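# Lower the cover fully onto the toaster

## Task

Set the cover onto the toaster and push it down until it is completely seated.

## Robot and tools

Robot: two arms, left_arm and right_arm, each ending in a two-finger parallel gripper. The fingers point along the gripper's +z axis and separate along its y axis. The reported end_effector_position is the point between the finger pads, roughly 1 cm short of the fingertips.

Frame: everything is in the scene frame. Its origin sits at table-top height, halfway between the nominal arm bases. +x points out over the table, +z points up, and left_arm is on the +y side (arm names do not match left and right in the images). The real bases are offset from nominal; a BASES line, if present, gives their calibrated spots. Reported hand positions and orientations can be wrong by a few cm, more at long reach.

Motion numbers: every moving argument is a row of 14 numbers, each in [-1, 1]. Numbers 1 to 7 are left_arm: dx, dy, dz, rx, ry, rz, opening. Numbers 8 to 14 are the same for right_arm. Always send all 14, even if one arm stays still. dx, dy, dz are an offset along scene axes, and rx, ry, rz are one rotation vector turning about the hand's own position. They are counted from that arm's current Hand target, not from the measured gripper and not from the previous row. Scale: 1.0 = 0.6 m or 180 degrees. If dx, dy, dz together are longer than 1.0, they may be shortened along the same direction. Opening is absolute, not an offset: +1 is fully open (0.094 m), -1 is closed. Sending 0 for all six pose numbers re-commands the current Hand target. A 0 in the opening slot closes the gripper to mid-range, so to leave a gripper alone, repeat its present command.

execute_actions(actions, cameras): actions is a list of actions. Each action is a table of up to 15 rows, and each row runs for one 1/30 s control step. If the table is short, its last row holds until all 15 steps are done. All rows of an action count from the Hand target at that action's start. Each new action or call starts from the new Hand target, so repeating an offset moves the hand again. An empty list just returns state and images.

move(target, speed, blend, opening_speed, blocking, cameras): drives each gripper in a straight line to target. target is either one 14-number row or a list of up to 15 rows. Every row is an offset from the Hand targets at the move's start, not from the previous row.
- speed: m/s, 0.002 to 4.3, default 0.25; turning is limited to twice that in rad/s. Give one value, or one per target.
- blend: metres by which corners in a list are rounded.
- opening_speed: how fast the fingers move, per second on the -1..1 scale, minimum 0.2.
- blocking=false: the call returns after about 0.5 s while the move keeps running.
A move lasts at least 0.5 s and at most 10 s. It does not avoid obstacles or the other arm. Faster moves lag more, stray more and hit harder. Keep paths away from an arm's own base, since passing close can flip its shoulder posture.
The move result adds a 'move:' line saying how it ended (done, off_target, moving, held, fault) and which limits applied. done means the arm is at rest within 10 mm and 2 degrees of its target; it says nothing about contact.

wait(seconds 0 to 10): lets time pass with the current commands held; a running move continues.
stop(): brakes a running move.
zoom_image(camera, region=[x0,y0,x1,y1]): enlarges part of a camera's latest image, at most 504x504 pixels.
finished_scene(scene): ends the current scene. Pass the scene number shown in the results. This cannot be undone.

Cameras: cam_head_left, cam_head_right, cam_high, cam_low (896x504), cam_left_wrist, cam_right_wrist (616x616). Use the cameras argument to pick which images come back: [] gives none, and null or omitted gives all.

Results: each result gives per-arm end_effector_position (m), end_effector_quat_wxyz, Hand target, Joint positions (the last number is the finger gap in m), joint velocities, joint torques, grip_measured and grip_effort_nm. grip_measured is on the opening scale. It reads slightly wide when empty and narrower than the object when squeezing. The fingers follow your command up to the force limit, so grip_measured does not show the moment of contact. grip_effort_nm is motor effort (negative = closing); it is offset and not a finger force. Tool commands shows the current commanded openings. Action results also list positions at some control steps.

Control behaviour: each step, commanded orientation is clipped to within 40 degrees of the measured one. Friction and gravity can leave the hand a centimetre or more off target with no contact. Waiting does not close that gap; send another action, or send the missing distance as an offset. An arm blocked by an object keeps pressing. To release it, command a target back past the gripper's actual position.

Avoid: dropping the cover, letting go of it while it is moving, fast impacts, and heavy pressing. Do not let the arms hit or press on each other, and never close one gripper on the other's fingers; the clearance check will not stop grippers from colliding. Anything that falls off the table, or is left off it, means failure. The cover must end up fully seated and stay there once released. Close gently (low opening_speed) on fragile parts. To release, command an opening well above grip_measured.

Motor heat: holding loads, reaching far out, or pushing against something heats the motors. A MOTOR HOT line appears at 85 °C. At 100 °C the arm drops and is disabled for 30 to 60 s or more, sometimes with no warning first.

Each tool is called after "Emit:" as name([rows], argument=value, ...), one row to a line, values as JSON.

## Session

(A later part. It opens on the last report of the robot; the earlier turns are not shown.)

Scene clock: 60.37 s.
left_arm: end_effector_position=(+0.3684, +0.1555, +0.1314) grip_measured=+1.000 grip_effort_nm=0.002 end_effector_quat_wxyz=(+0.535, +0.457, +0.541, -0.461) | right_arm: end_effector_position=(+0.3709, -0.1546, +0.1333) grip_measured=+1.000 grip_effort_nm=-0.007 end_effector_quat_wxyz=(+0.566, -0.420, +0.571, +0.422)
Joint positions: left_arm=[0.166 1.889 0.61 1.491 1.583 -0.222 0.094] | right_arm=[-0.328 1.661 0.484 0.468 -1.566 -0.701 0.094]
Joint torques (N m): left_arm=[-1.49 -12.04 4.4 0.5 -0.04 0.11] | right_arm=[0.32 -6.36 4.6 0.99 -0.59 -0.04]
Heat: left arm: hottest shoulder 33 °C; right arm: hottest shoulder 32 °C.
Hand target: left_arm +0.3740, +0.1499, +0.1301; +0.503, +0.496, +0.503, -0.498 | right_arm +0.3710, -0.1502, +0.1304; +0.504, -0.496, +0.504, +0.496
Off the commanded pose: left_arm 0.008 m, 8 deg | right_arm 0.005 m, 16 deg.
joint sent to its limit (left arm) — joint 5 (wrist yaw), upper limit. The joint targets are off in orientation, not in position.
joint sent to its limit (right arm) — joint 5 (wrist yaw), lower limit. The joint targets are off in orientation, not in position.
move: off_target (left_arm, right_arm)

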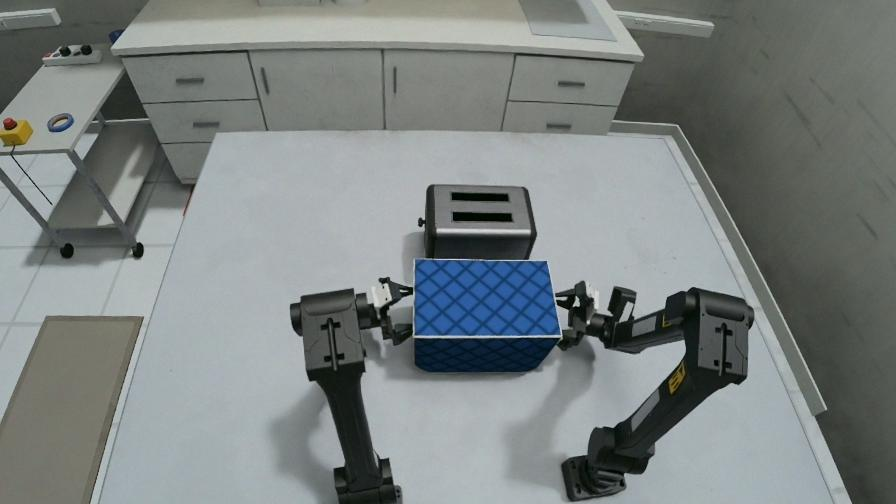

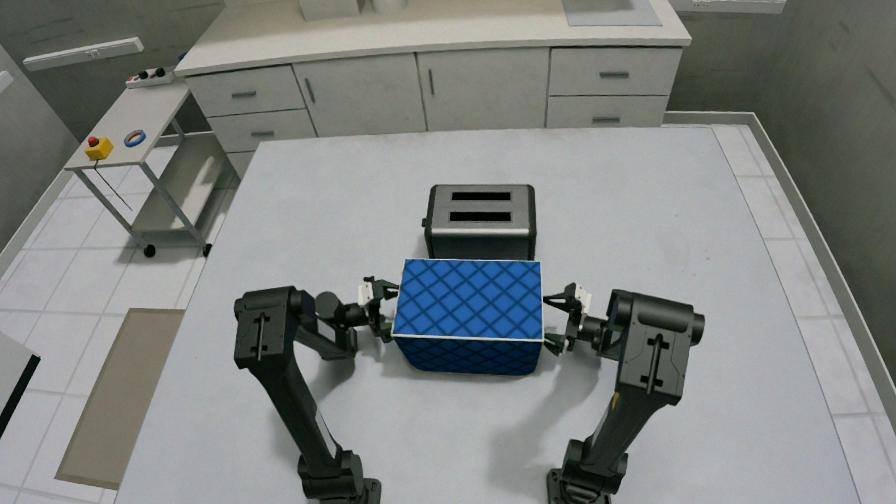

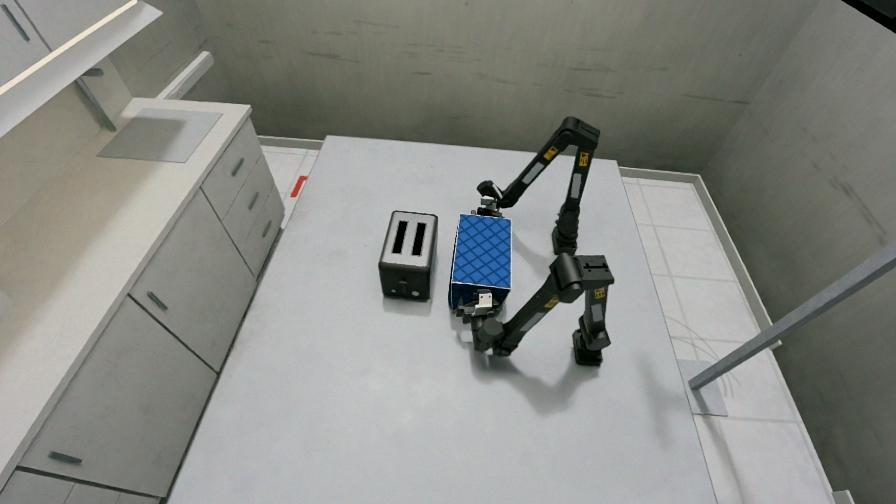

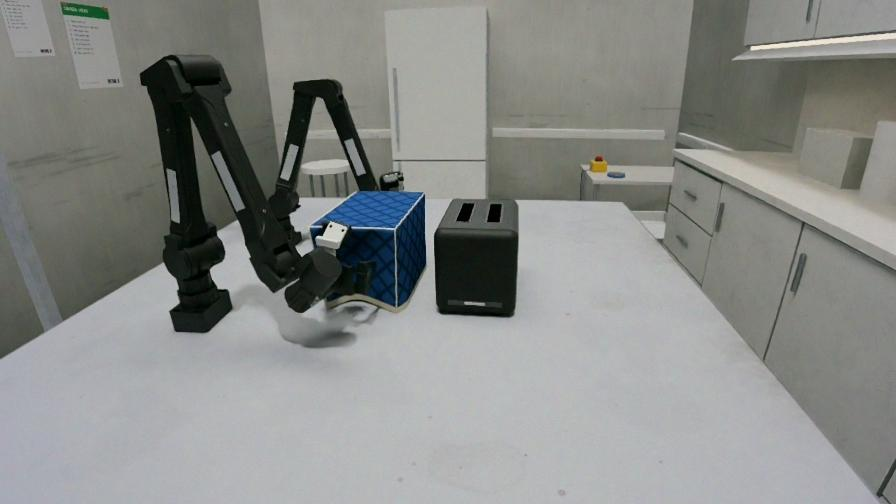

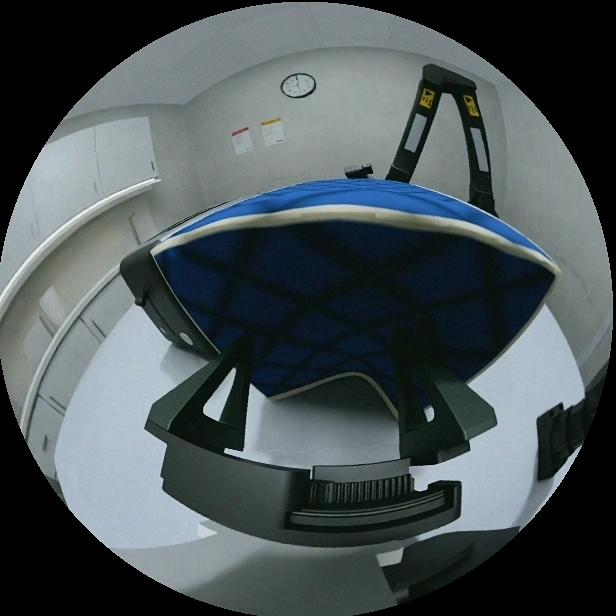

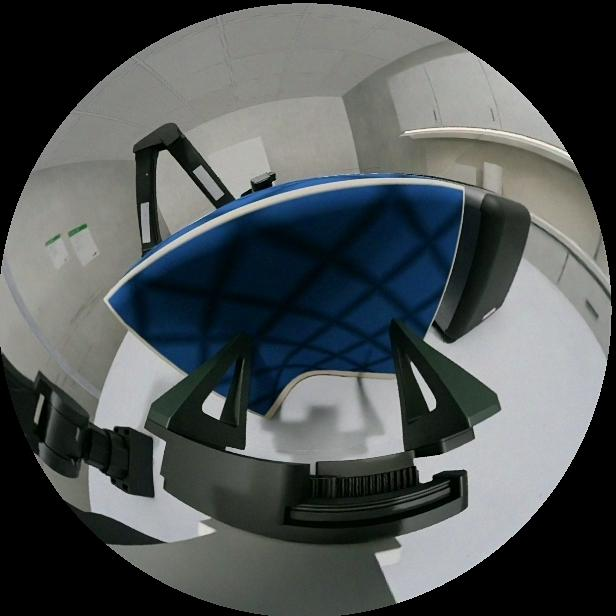

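Emit:
move([
  [0,0.12,0.05,0,0,0,1,0,-0.12,0.05,0,0,0,1],
  [0,0.2,0.33,0.193,0.472,0.192,1,0,-0.2,0.33,-0.193,0.472,-0.192,1],
], blend=0.02)

Scene clock: 90.10 s.
left_arm: end_effector_position=(+0.3681, +0.2602, +0.3068) grip_measured=+1.000 grip_effort_nm=-0.007 end_effector_quat_wxyz=(+0.187, -0.110, +0.699, -0.682) | right_arm: end_effector_position=(+0.3619, -0.2700, +0.3060) grip_measured=+1.000 grip_effort_nm=-0.017 end_effector_quat_wxyz=(+0.059, +0.038, +0.933, +0.354)
Joint positions: left_arm=[0.432 1.314 0.679 0.723 1.583 -1.547 0.094] | right_arm=[-0.482 1.341 1.23 -1.671 -0.708 -0.441 0.094]
Joint torques (N m): left_arm=[0.91 -10.7 9.52 1.28 0.05 0.1] | right_arm=[0.03 -8.18 13.34 -0.44 -0.34 0.22]
Heat: left arm: hottest shoulder 32 °C; right arm: hottest shoulder 32 °C.
Hand target: left_arm +0.3740, +0.2700, +0.3281; +0.039, -0.022, +0.892, -0.450 | right_arm +0.3709, -0.2702, +0.3284; +0.000, -0.002, +0.925, +0.381
Off the commanded pose: left_arm 0.024 m, 50 deg; orientation clipped | right_arm 0.024 m, 9 deg.
joint sent to its limit (left arm) — joint 5 (wrist yaw), upper limit. The joint targets are off in orientation, not in position.
joint sent to its limit (right arm) — joint 4 (wrist pitch), lower limit. The joint targets are off in orientation, not in position.
move: off_target (left_arm, right_arm); limits=paced

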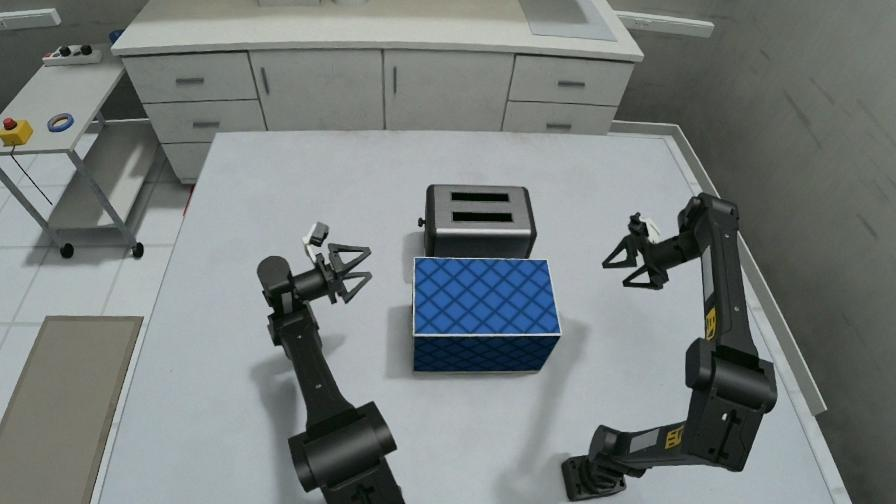

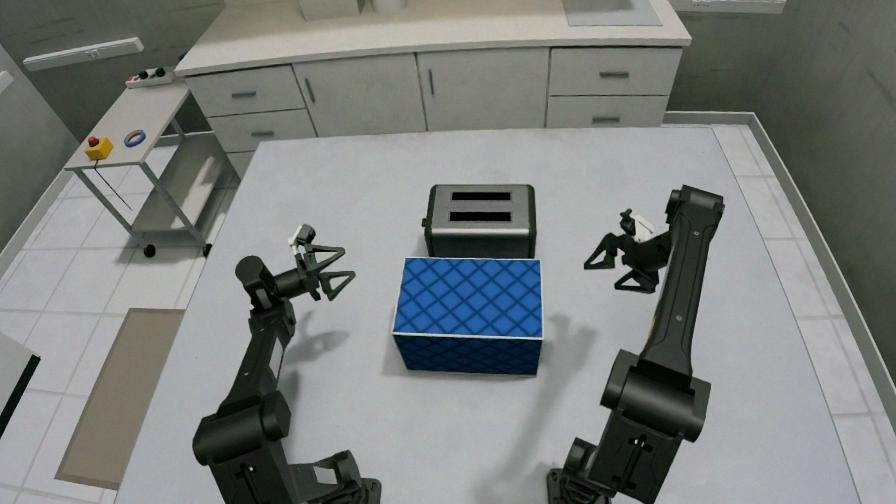

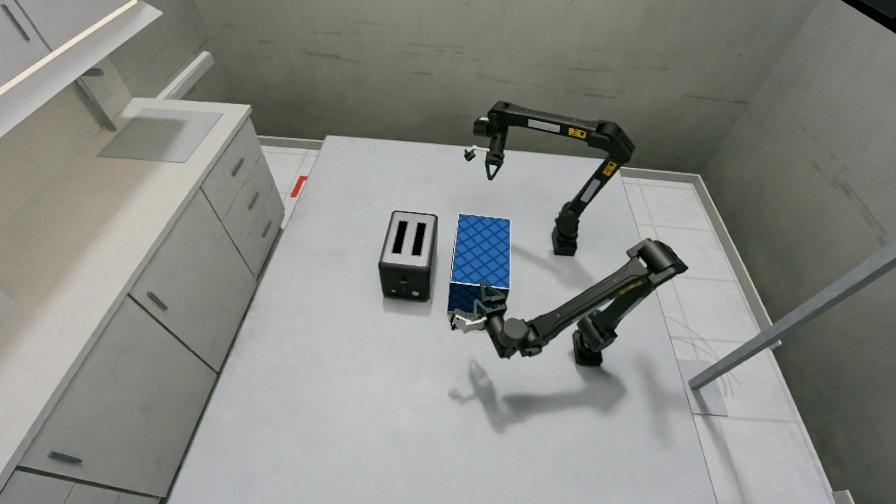

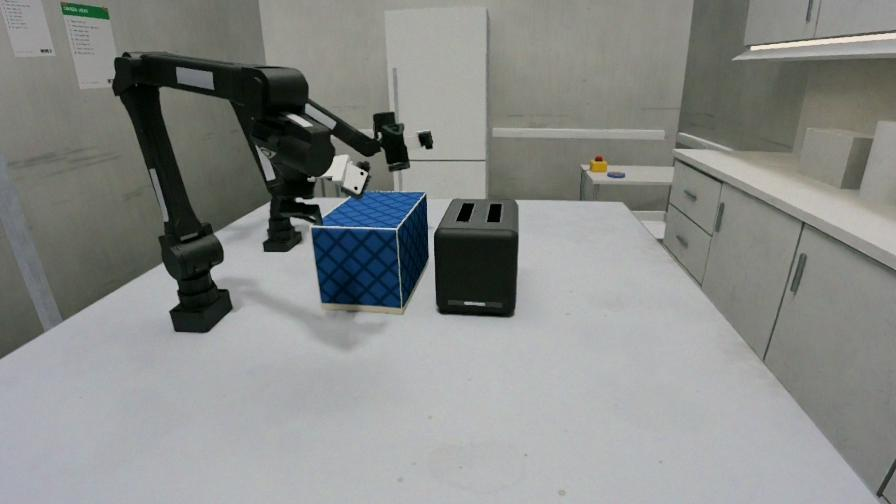

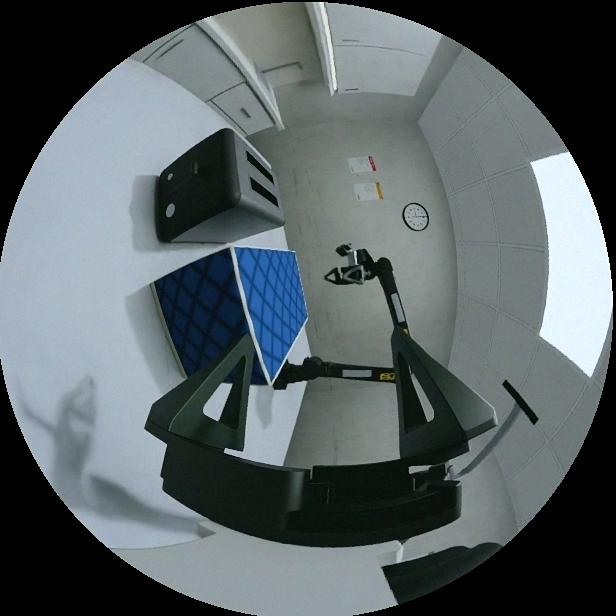

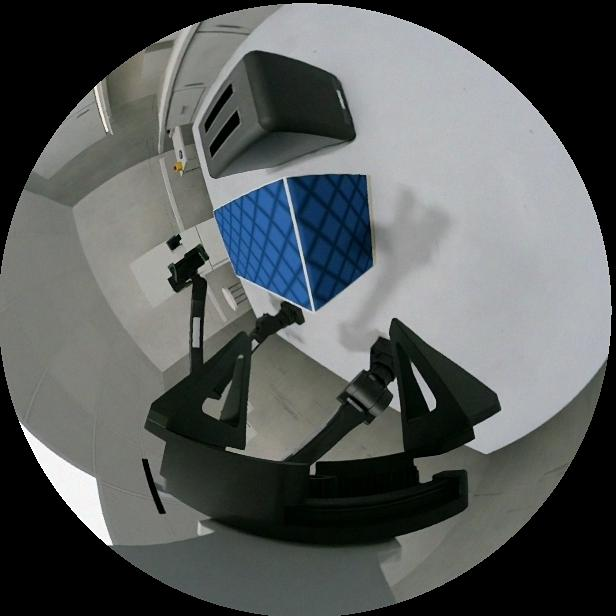

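Emit:
move(target=[0,0,0.05,0.185,-0.300,-0.122,1,0,0,0,0,0,0,1], cameras=["cam_head_left"])

Scene clock: 101.60 s.
left_arm: end_effector_position=(+0.3651, +0.2595, +0.3487) grip_measured=+1.000 grip_effort_nm=-0.002 end_effector_quat_wxyz=(+0.550, +0.320, +0.634, -0.439) | right_arm: end_effector_position=(+0.3619, -0.2700, +0.3060) grip_measured=+1.000 grip_effort_nm=-0.002 end_effector_quat_wxyz=(+0.059, +0.038, +0.933, +0.354)
Joint positions: left_arm=[0.433 1.384 0.724 1.52 1.583 -1.065 0.094] | right_arm=[-0.482 1.341 1.23 -1.671 -0.708 -0.441 0.094]
Joint torques (N m): left_arm=[1.38 -8.35 8.79 0.68 -0.41 0.11] | right_arm=[-0.03 -8.12 13.35 -0.38 -0.34 0.22]
Heat: left arm: hottest shoulder 31 °C; right arm: hottest shoulder 32 °C.
Hand target: left_arm +0.3740, +0.2699, +0.3581; +0.391, +0.352, +0.826, -0.199 | right_arm +0.3709, -0.2702, +0.3284; +0.000, -0.002, +0.925, +0.381
Off the commanded pose: left_arm 0.017 m, 48 deg; orientation clipped | right_arm 0.024 m, 9 deg.
joint sent to its limit (left arm) — joint 5 (wrist yaw), upper limit. The joint targets are off in orientation, not in position.
joint sent to its limit (right arm) — joint 4 (wrist pitch), lower limit. The joint targets are off in orientation, not in position.
move: off_target (left_arm, right_arm); limits=paced
Images, in order (width x height): cam_head_left 896x504.

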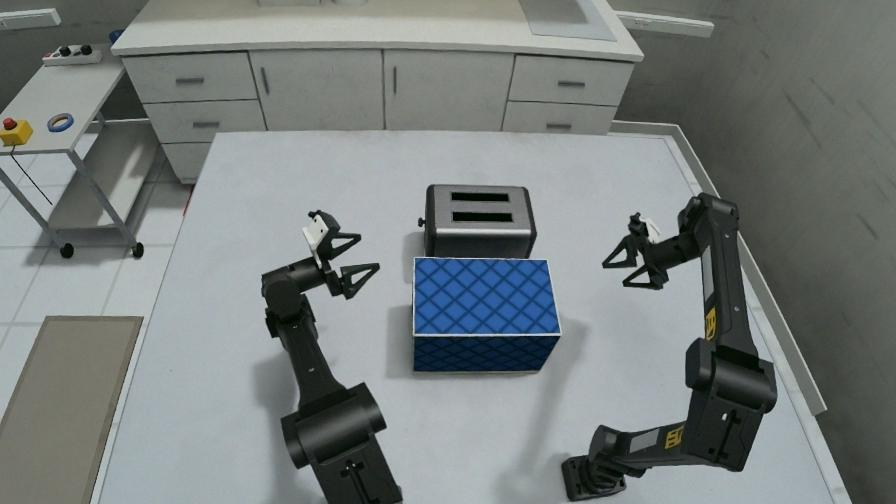

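Emit:
move(target=[0,0.03,0,-0.072,-0.206,0.261,1,0,0,0,0,0,0,1], cameras=["cam_head_left"])

Scene clock: 108.63 s.
left_arm: end_effector_position=(+0.3755, +0.2943, +0.3510) grip_measured=+1.000 grip_effort_nm=-0.002 end_effector_quat_wxyz=(+0.703, -0.009, +0.711, +0.001) | right_arm: end_effector_position=(+0.3619, -0.2700, +0.3060) grip_measured=+1.000 grip_effort_nm=-0.017 end_effector_quat_wxyz=(+0.059, +0.038, +0.933, +0.354)
Joint positions: left_arm=[0.128 0.798 0.51 0.276 0.118 -0.01 0.094] | right_arm=[-0.482 1.341 1.23 -1.671 -0.708 -0.441 0.094]
Joint torques (N m): left_arm=[-1.38 -4.78 8.43 1.24 -0.11 0.15] | right_arm=[0.09 -8.35 13.37 -0.4 -0.32 0.23]
Heat: left arm: hottest elbow 32 °C; right arm: hottest shoulder 32 °C.
Hand target: left_arm +0.3741, +0.2880, +0.3580; +0.708, +0.000, +0.707, +0.001 | right_arm +0.3709, -0.2702, +0.3284; +0.000, -0.002, +0.925, +0.381
Off the commanded pose: left_arm 0.010 m, 1 deg | right_arm 0.024 m, 9 deg.
joint sent to its limit (right arm) — joint 4 (wrist pitch), lower limit. The joint targets are off in orientation, not in position.
move: off_target (right_arm)
Images, in order (width x height): cam_head_left 896x504.

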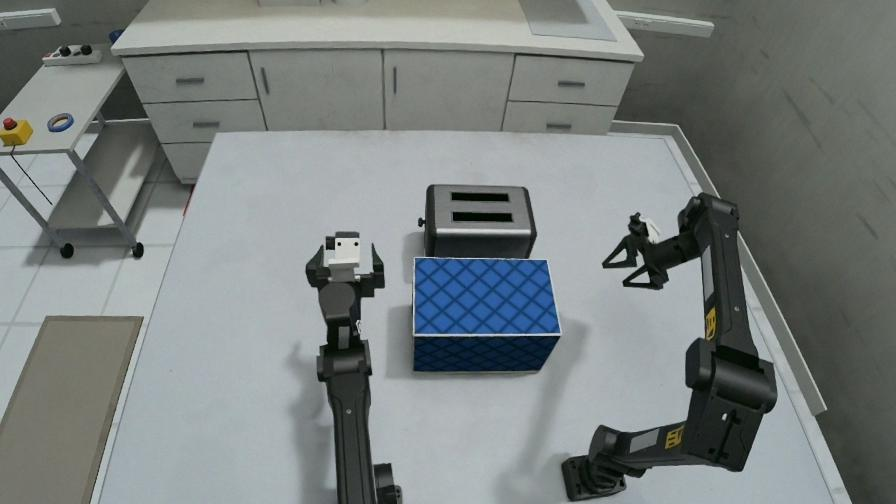

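Emit:
move([
  [0,0,0,0,0.35,0,1,0,0,0,0,0,0,1],
  [0,-0.03,-0.06,-0.196,0.472,-0.196,1,0,0,-0.03,0,0,0,1],
])

Scene clock: 117.97 s.
left_arm: end_effector_position=(+0.3705, +0.2626, +0.3223) grip_measured=+1.000 grip_effort_nm=-0.022 end_effector_quat_wxyz=(+0.052, -0.016, +0.930, -0.365) | right_arm: end_effector_position=(+0.3620, -0.2701, +0.3056) grip_measured=+1.000 grip_effort_nm=-0.017 end_effector_quat_wxyz=(+0.058, +0.038, +0.933, +0.354)
Joint positions: left_arm=[0.291 1.435 1.415 -1.679 0.745 0.311 0.094] | right_arm=[-0.482 1.342 1.23 -1.671 -0.708 -0.442 0.094]
Joint torques (N m): left_arm=[0.73 -11.11 8.06 -0.53 0.6 0.21] | right_arm=[0.21 -6.01 11.66 -0.4 -0.3 -0.13]
Heat: left arm: hottest elbow 33 °C; right arm: hottest shoulder 32 °C.
Hand target: left_arm +0.3741, +0.2699, +0.3221; +0.001, +0.000, +0.924, -0.383 | right_arm +0.3709, -0.2702, +0.3104; +0.000, -0.002, +0.925, +0.381
Off the commanded pose: left_arm 0.008 m, 7 deg | right_arm 0.010 m, 9 deg.
joint sent to its limit (left arm) — joint 4 (wrist pitch), lower limit. The joint targets are off in orientation, not in position.
joint sent to its limit (right arm) — joint 4 (wrist pitch), lower limit. The joint targets are off in orientation, not in position.
move: off_target (left_arm, right_arm)

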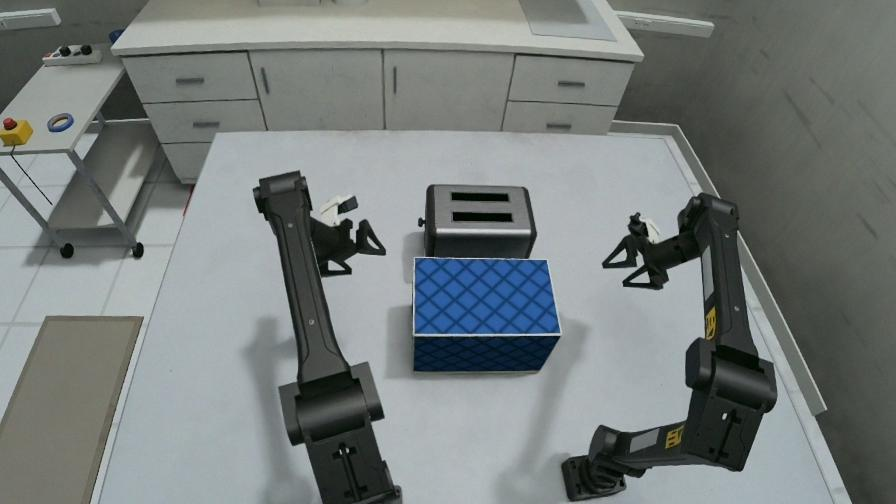

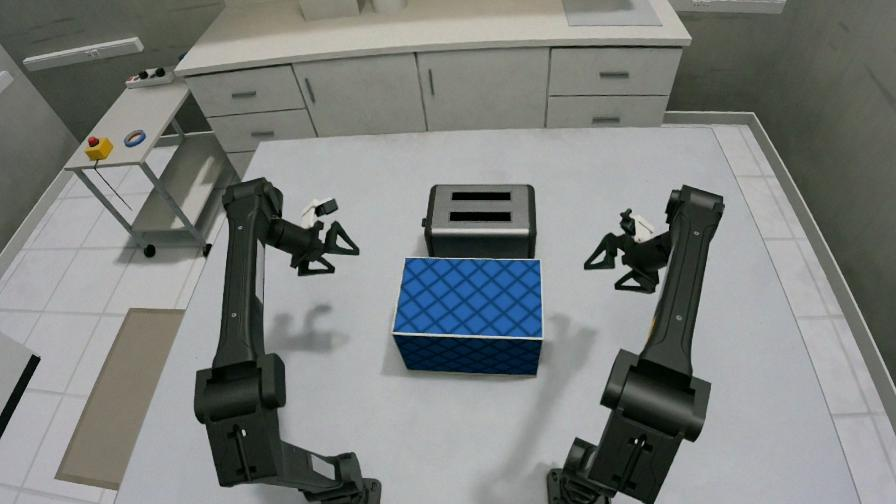

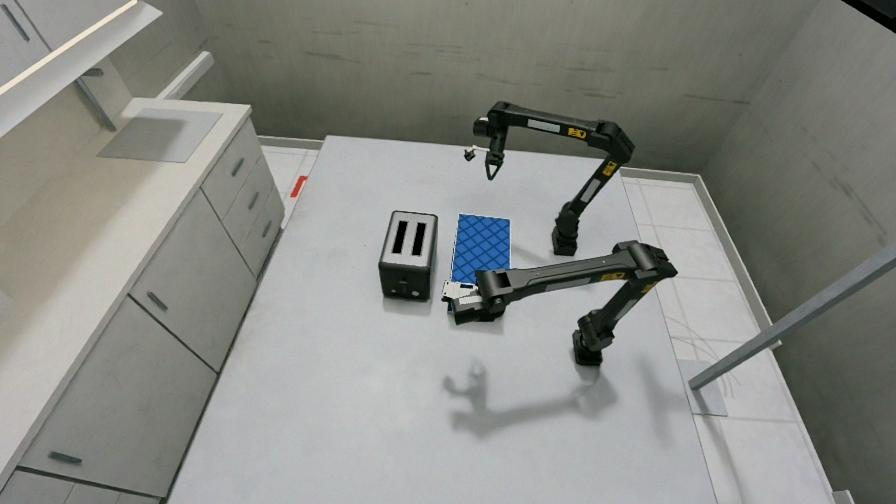

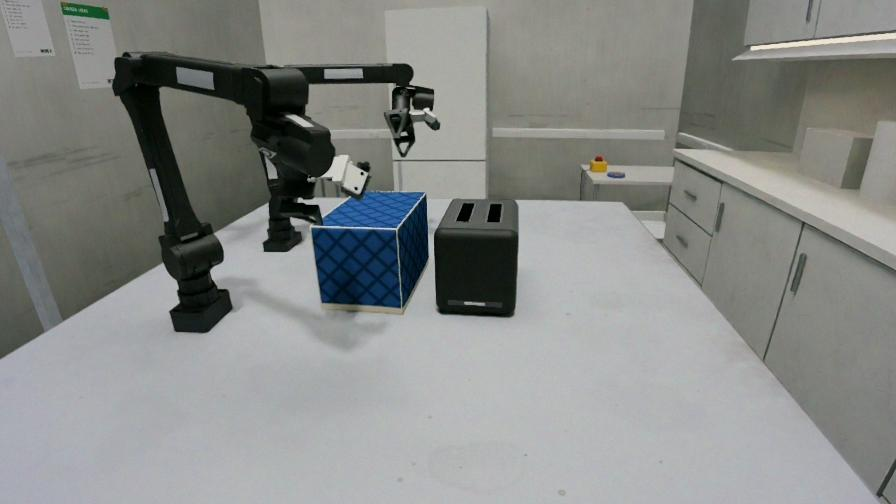

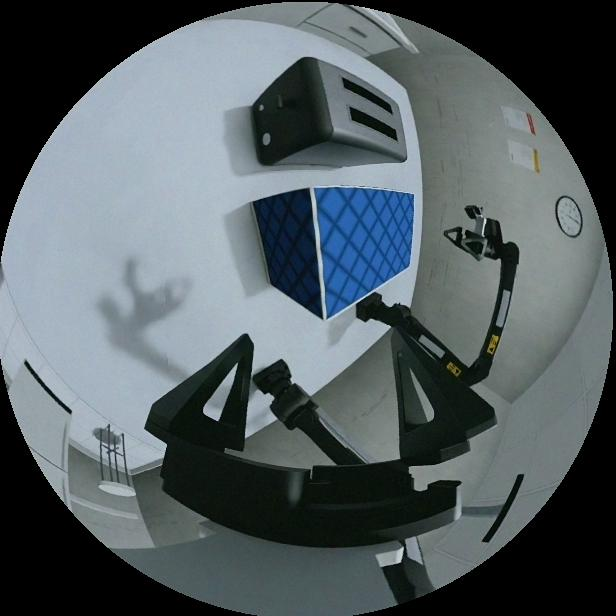

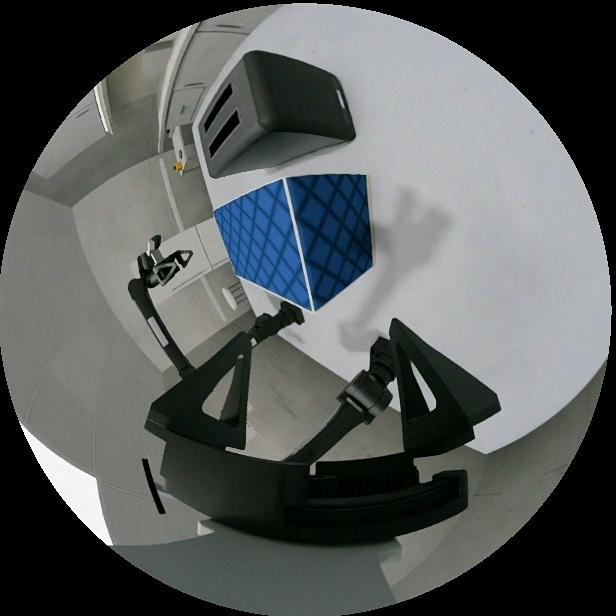

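Emit:
move(target=[-0.01,-0.11,-0.11,0,0,0,1,0,0.11,-0.1,0,0,0,1], speed=0.12)

Scene clock: 124.33 s.
left_arm: end_effector_position=(+0.3637, +0.2092, +0.2588) grip_measured=+1.000 grip_effort_nm=-0.017 end_effector_quat_wxyz=(+0.003, -0.002, +0.924, -0.382) | right_arm: end_effector_position=(+0.3705, -0.2086, +0.2602) grip_measured=+1.000 grip_effort_nm=-0.017 end_effector_quat_wxyz=(+0.014, -0.009, +0.926, +0.376)
Joint positions: left_arm=[0.17 1.458 1.262 -1.537 0.769 0.236 0.094] | right_arm=[-0.317 1.389 1.142 -1.561 -0.742 -0.391 0.094]
Joint torques (N m): left_arm=[-1.14 -11.52 7.21 0.16 0.59 0.01] | right_arm=[-0.03 -6.53 7.47 0.1 -0.62 0.23]
Heat: left arm: hottest elbow 33 °C; right arm: hottest shoulder 32 °C.
Hand target: left_arm +0.3680, +0.2040, +0.2561; +0.000, +0.000, +0.924, -0.383 | right_arm +0.3709, -0.2041, +0.2505; +0.000, -0.002, +0.925, +0.381
Off the commanded pose: left_arm 0.007 m, 0 deg | right_arm 0.011 m, 2 deg.
move: off_target (right_arm)

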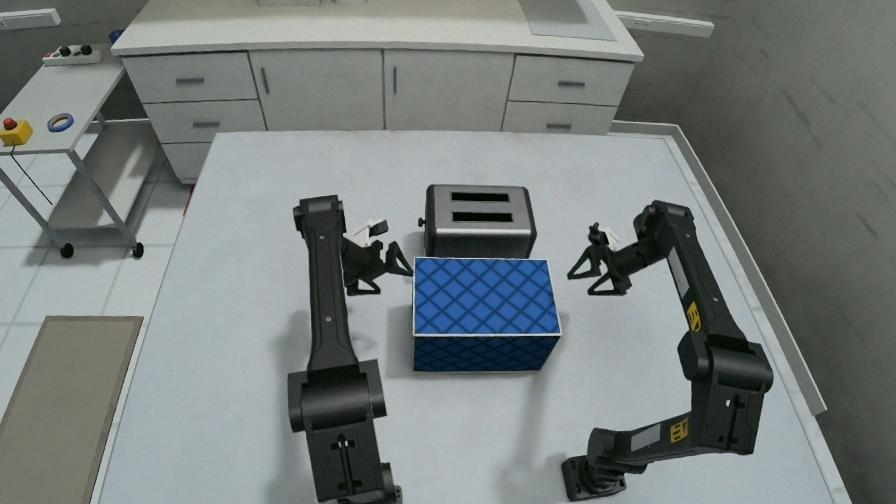

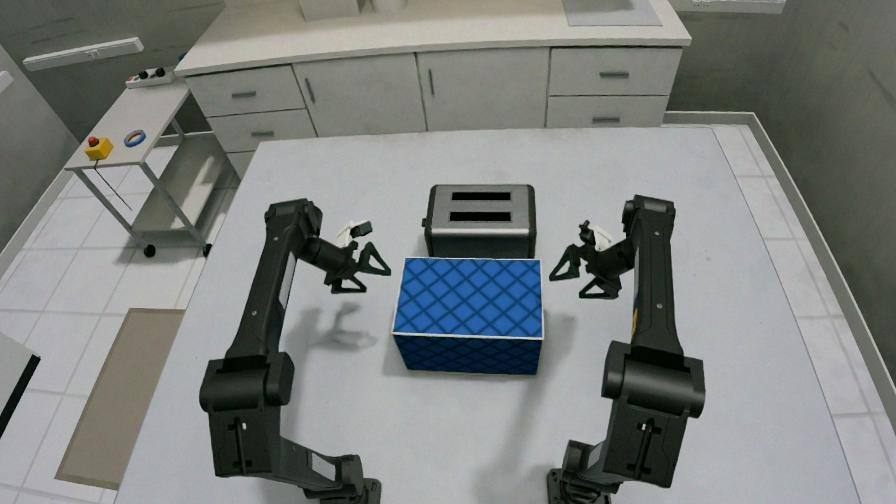

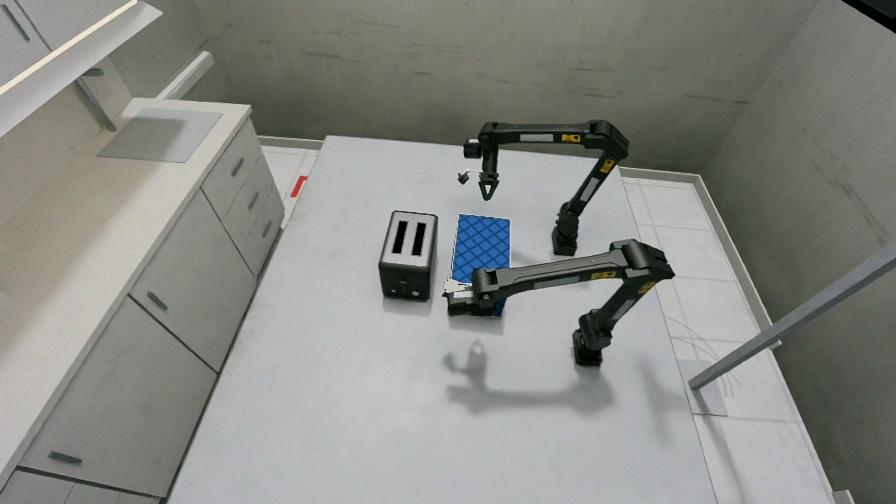

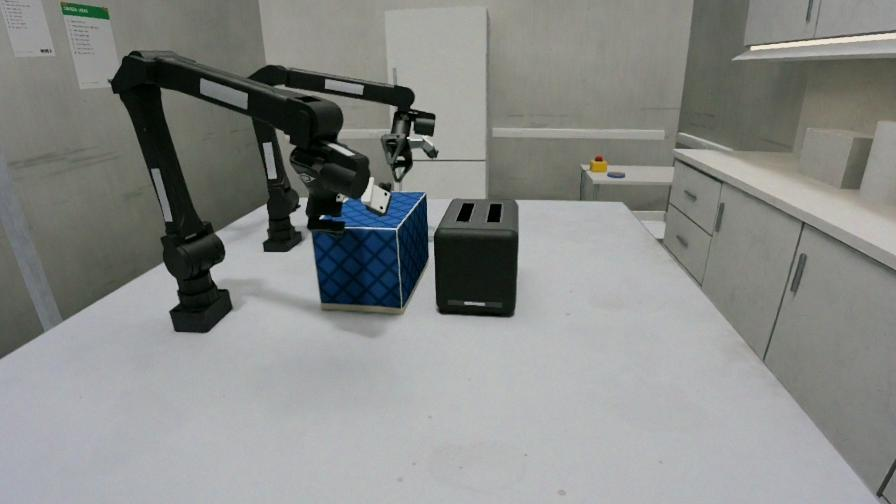

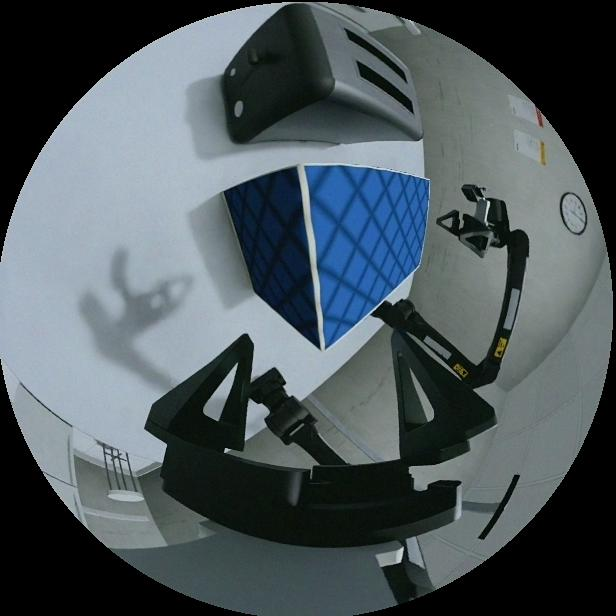

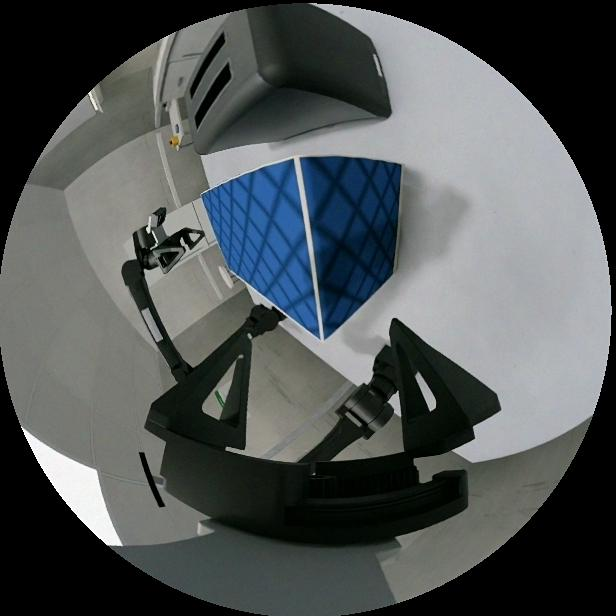

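Emit:
move(target=[0,-0.073,-0.073,0,0,0,1,0,0.073,-0.065,0,0,0,1], speed=0.08)

Scene clock: 132.77 s.
left_arm: end_effector_position=(+0.3653, +0.1662, +0.2148) grip_measured=+1.000 grip_effort_nm=-0.002 end_effector_quat_wxyz=(+0.003, -0.003, +0.924, -0.382) | right_arm: end_effector_position=(+0.3734, -0.1657, +0.2181) grip_measured=+1.000 grip_effort_nm=-0.012 end_effector_quat_wxyz=(+0.011, -0.007, +0.926, +0.378)
Joint positions: left_arm=[0.065 1.458 1.145 -1.317 0.781 0.088 0.094] | right_arm=[-0.203 1.389 1.029 -1.351 -0.766 -0.236 0.094]
Joint torques (N m): left_arm=[-0.85 -11.52 7.12 0.28 0.59 0.04] | right_arm=[0.03 -7.06 7.2 0.18 -0.63 0.21]
Heat: left arm: hottest elbow 33 °C; right arm: hottest shoulder 32 °C.
Hand target: left_arm +0.3681, +0.1602, +0.2124; +0.001, +0.000, +0.924, -0.383 | right_arm +0.3710, -0.1604, +0.2114; +0.000, -0.002, +0.925, +0.381
Off the commanded pose: left_arm 0.007 m, 0 deg | right_arm 0.009 m, 1 deg.
move: done

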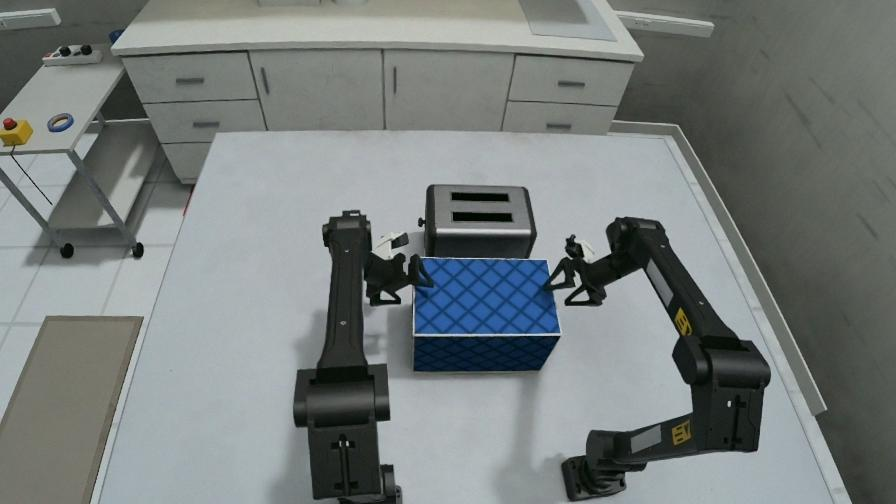

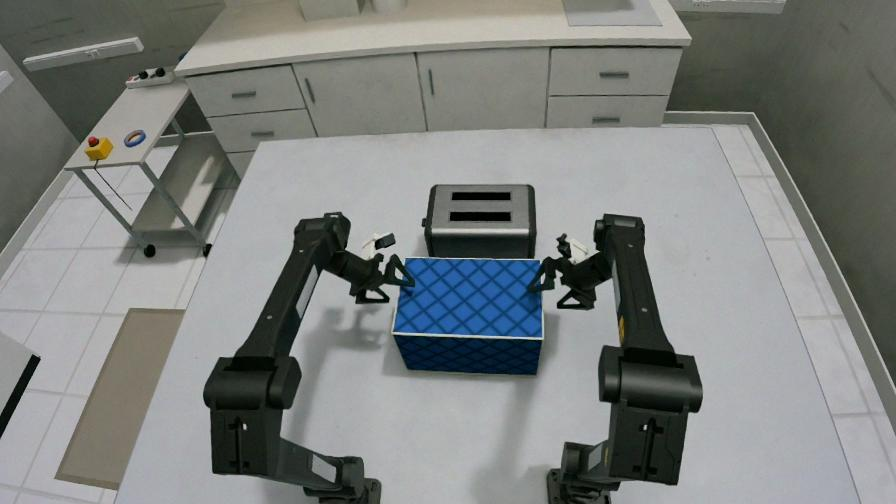

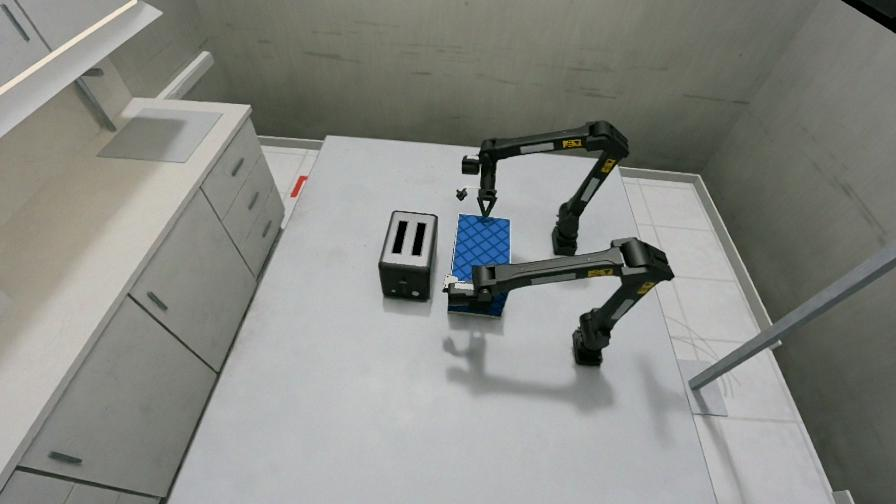

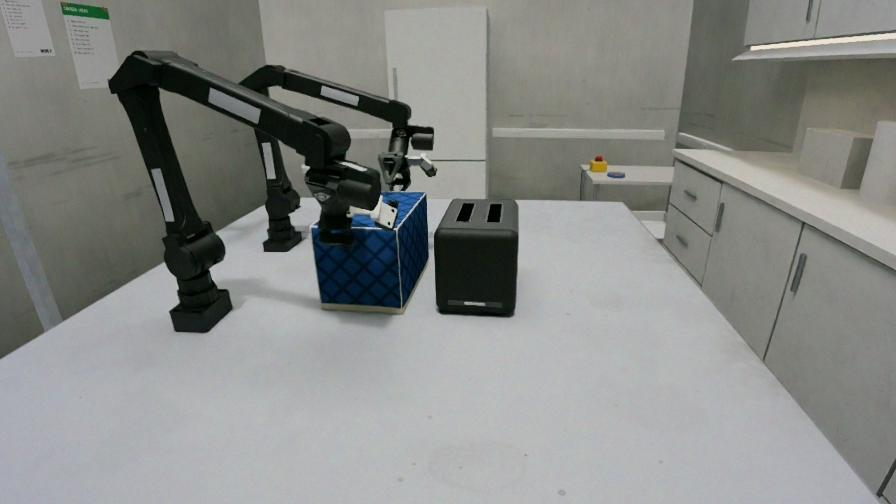

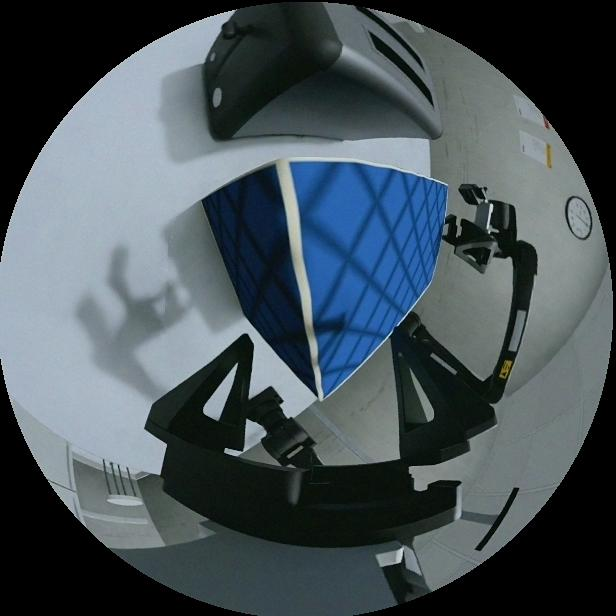

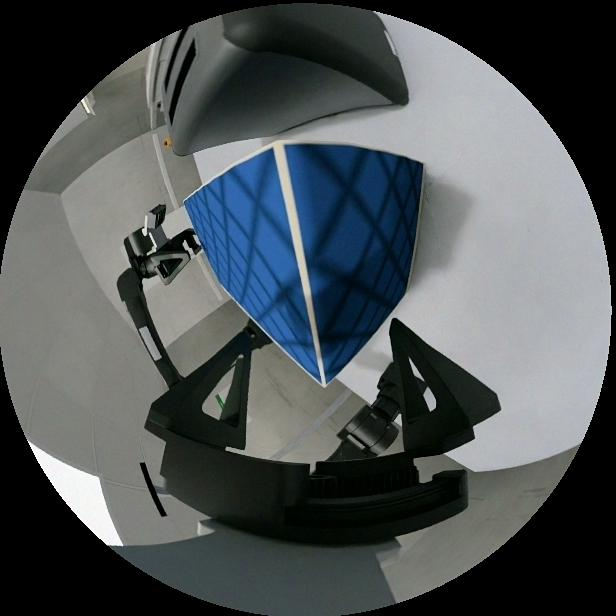

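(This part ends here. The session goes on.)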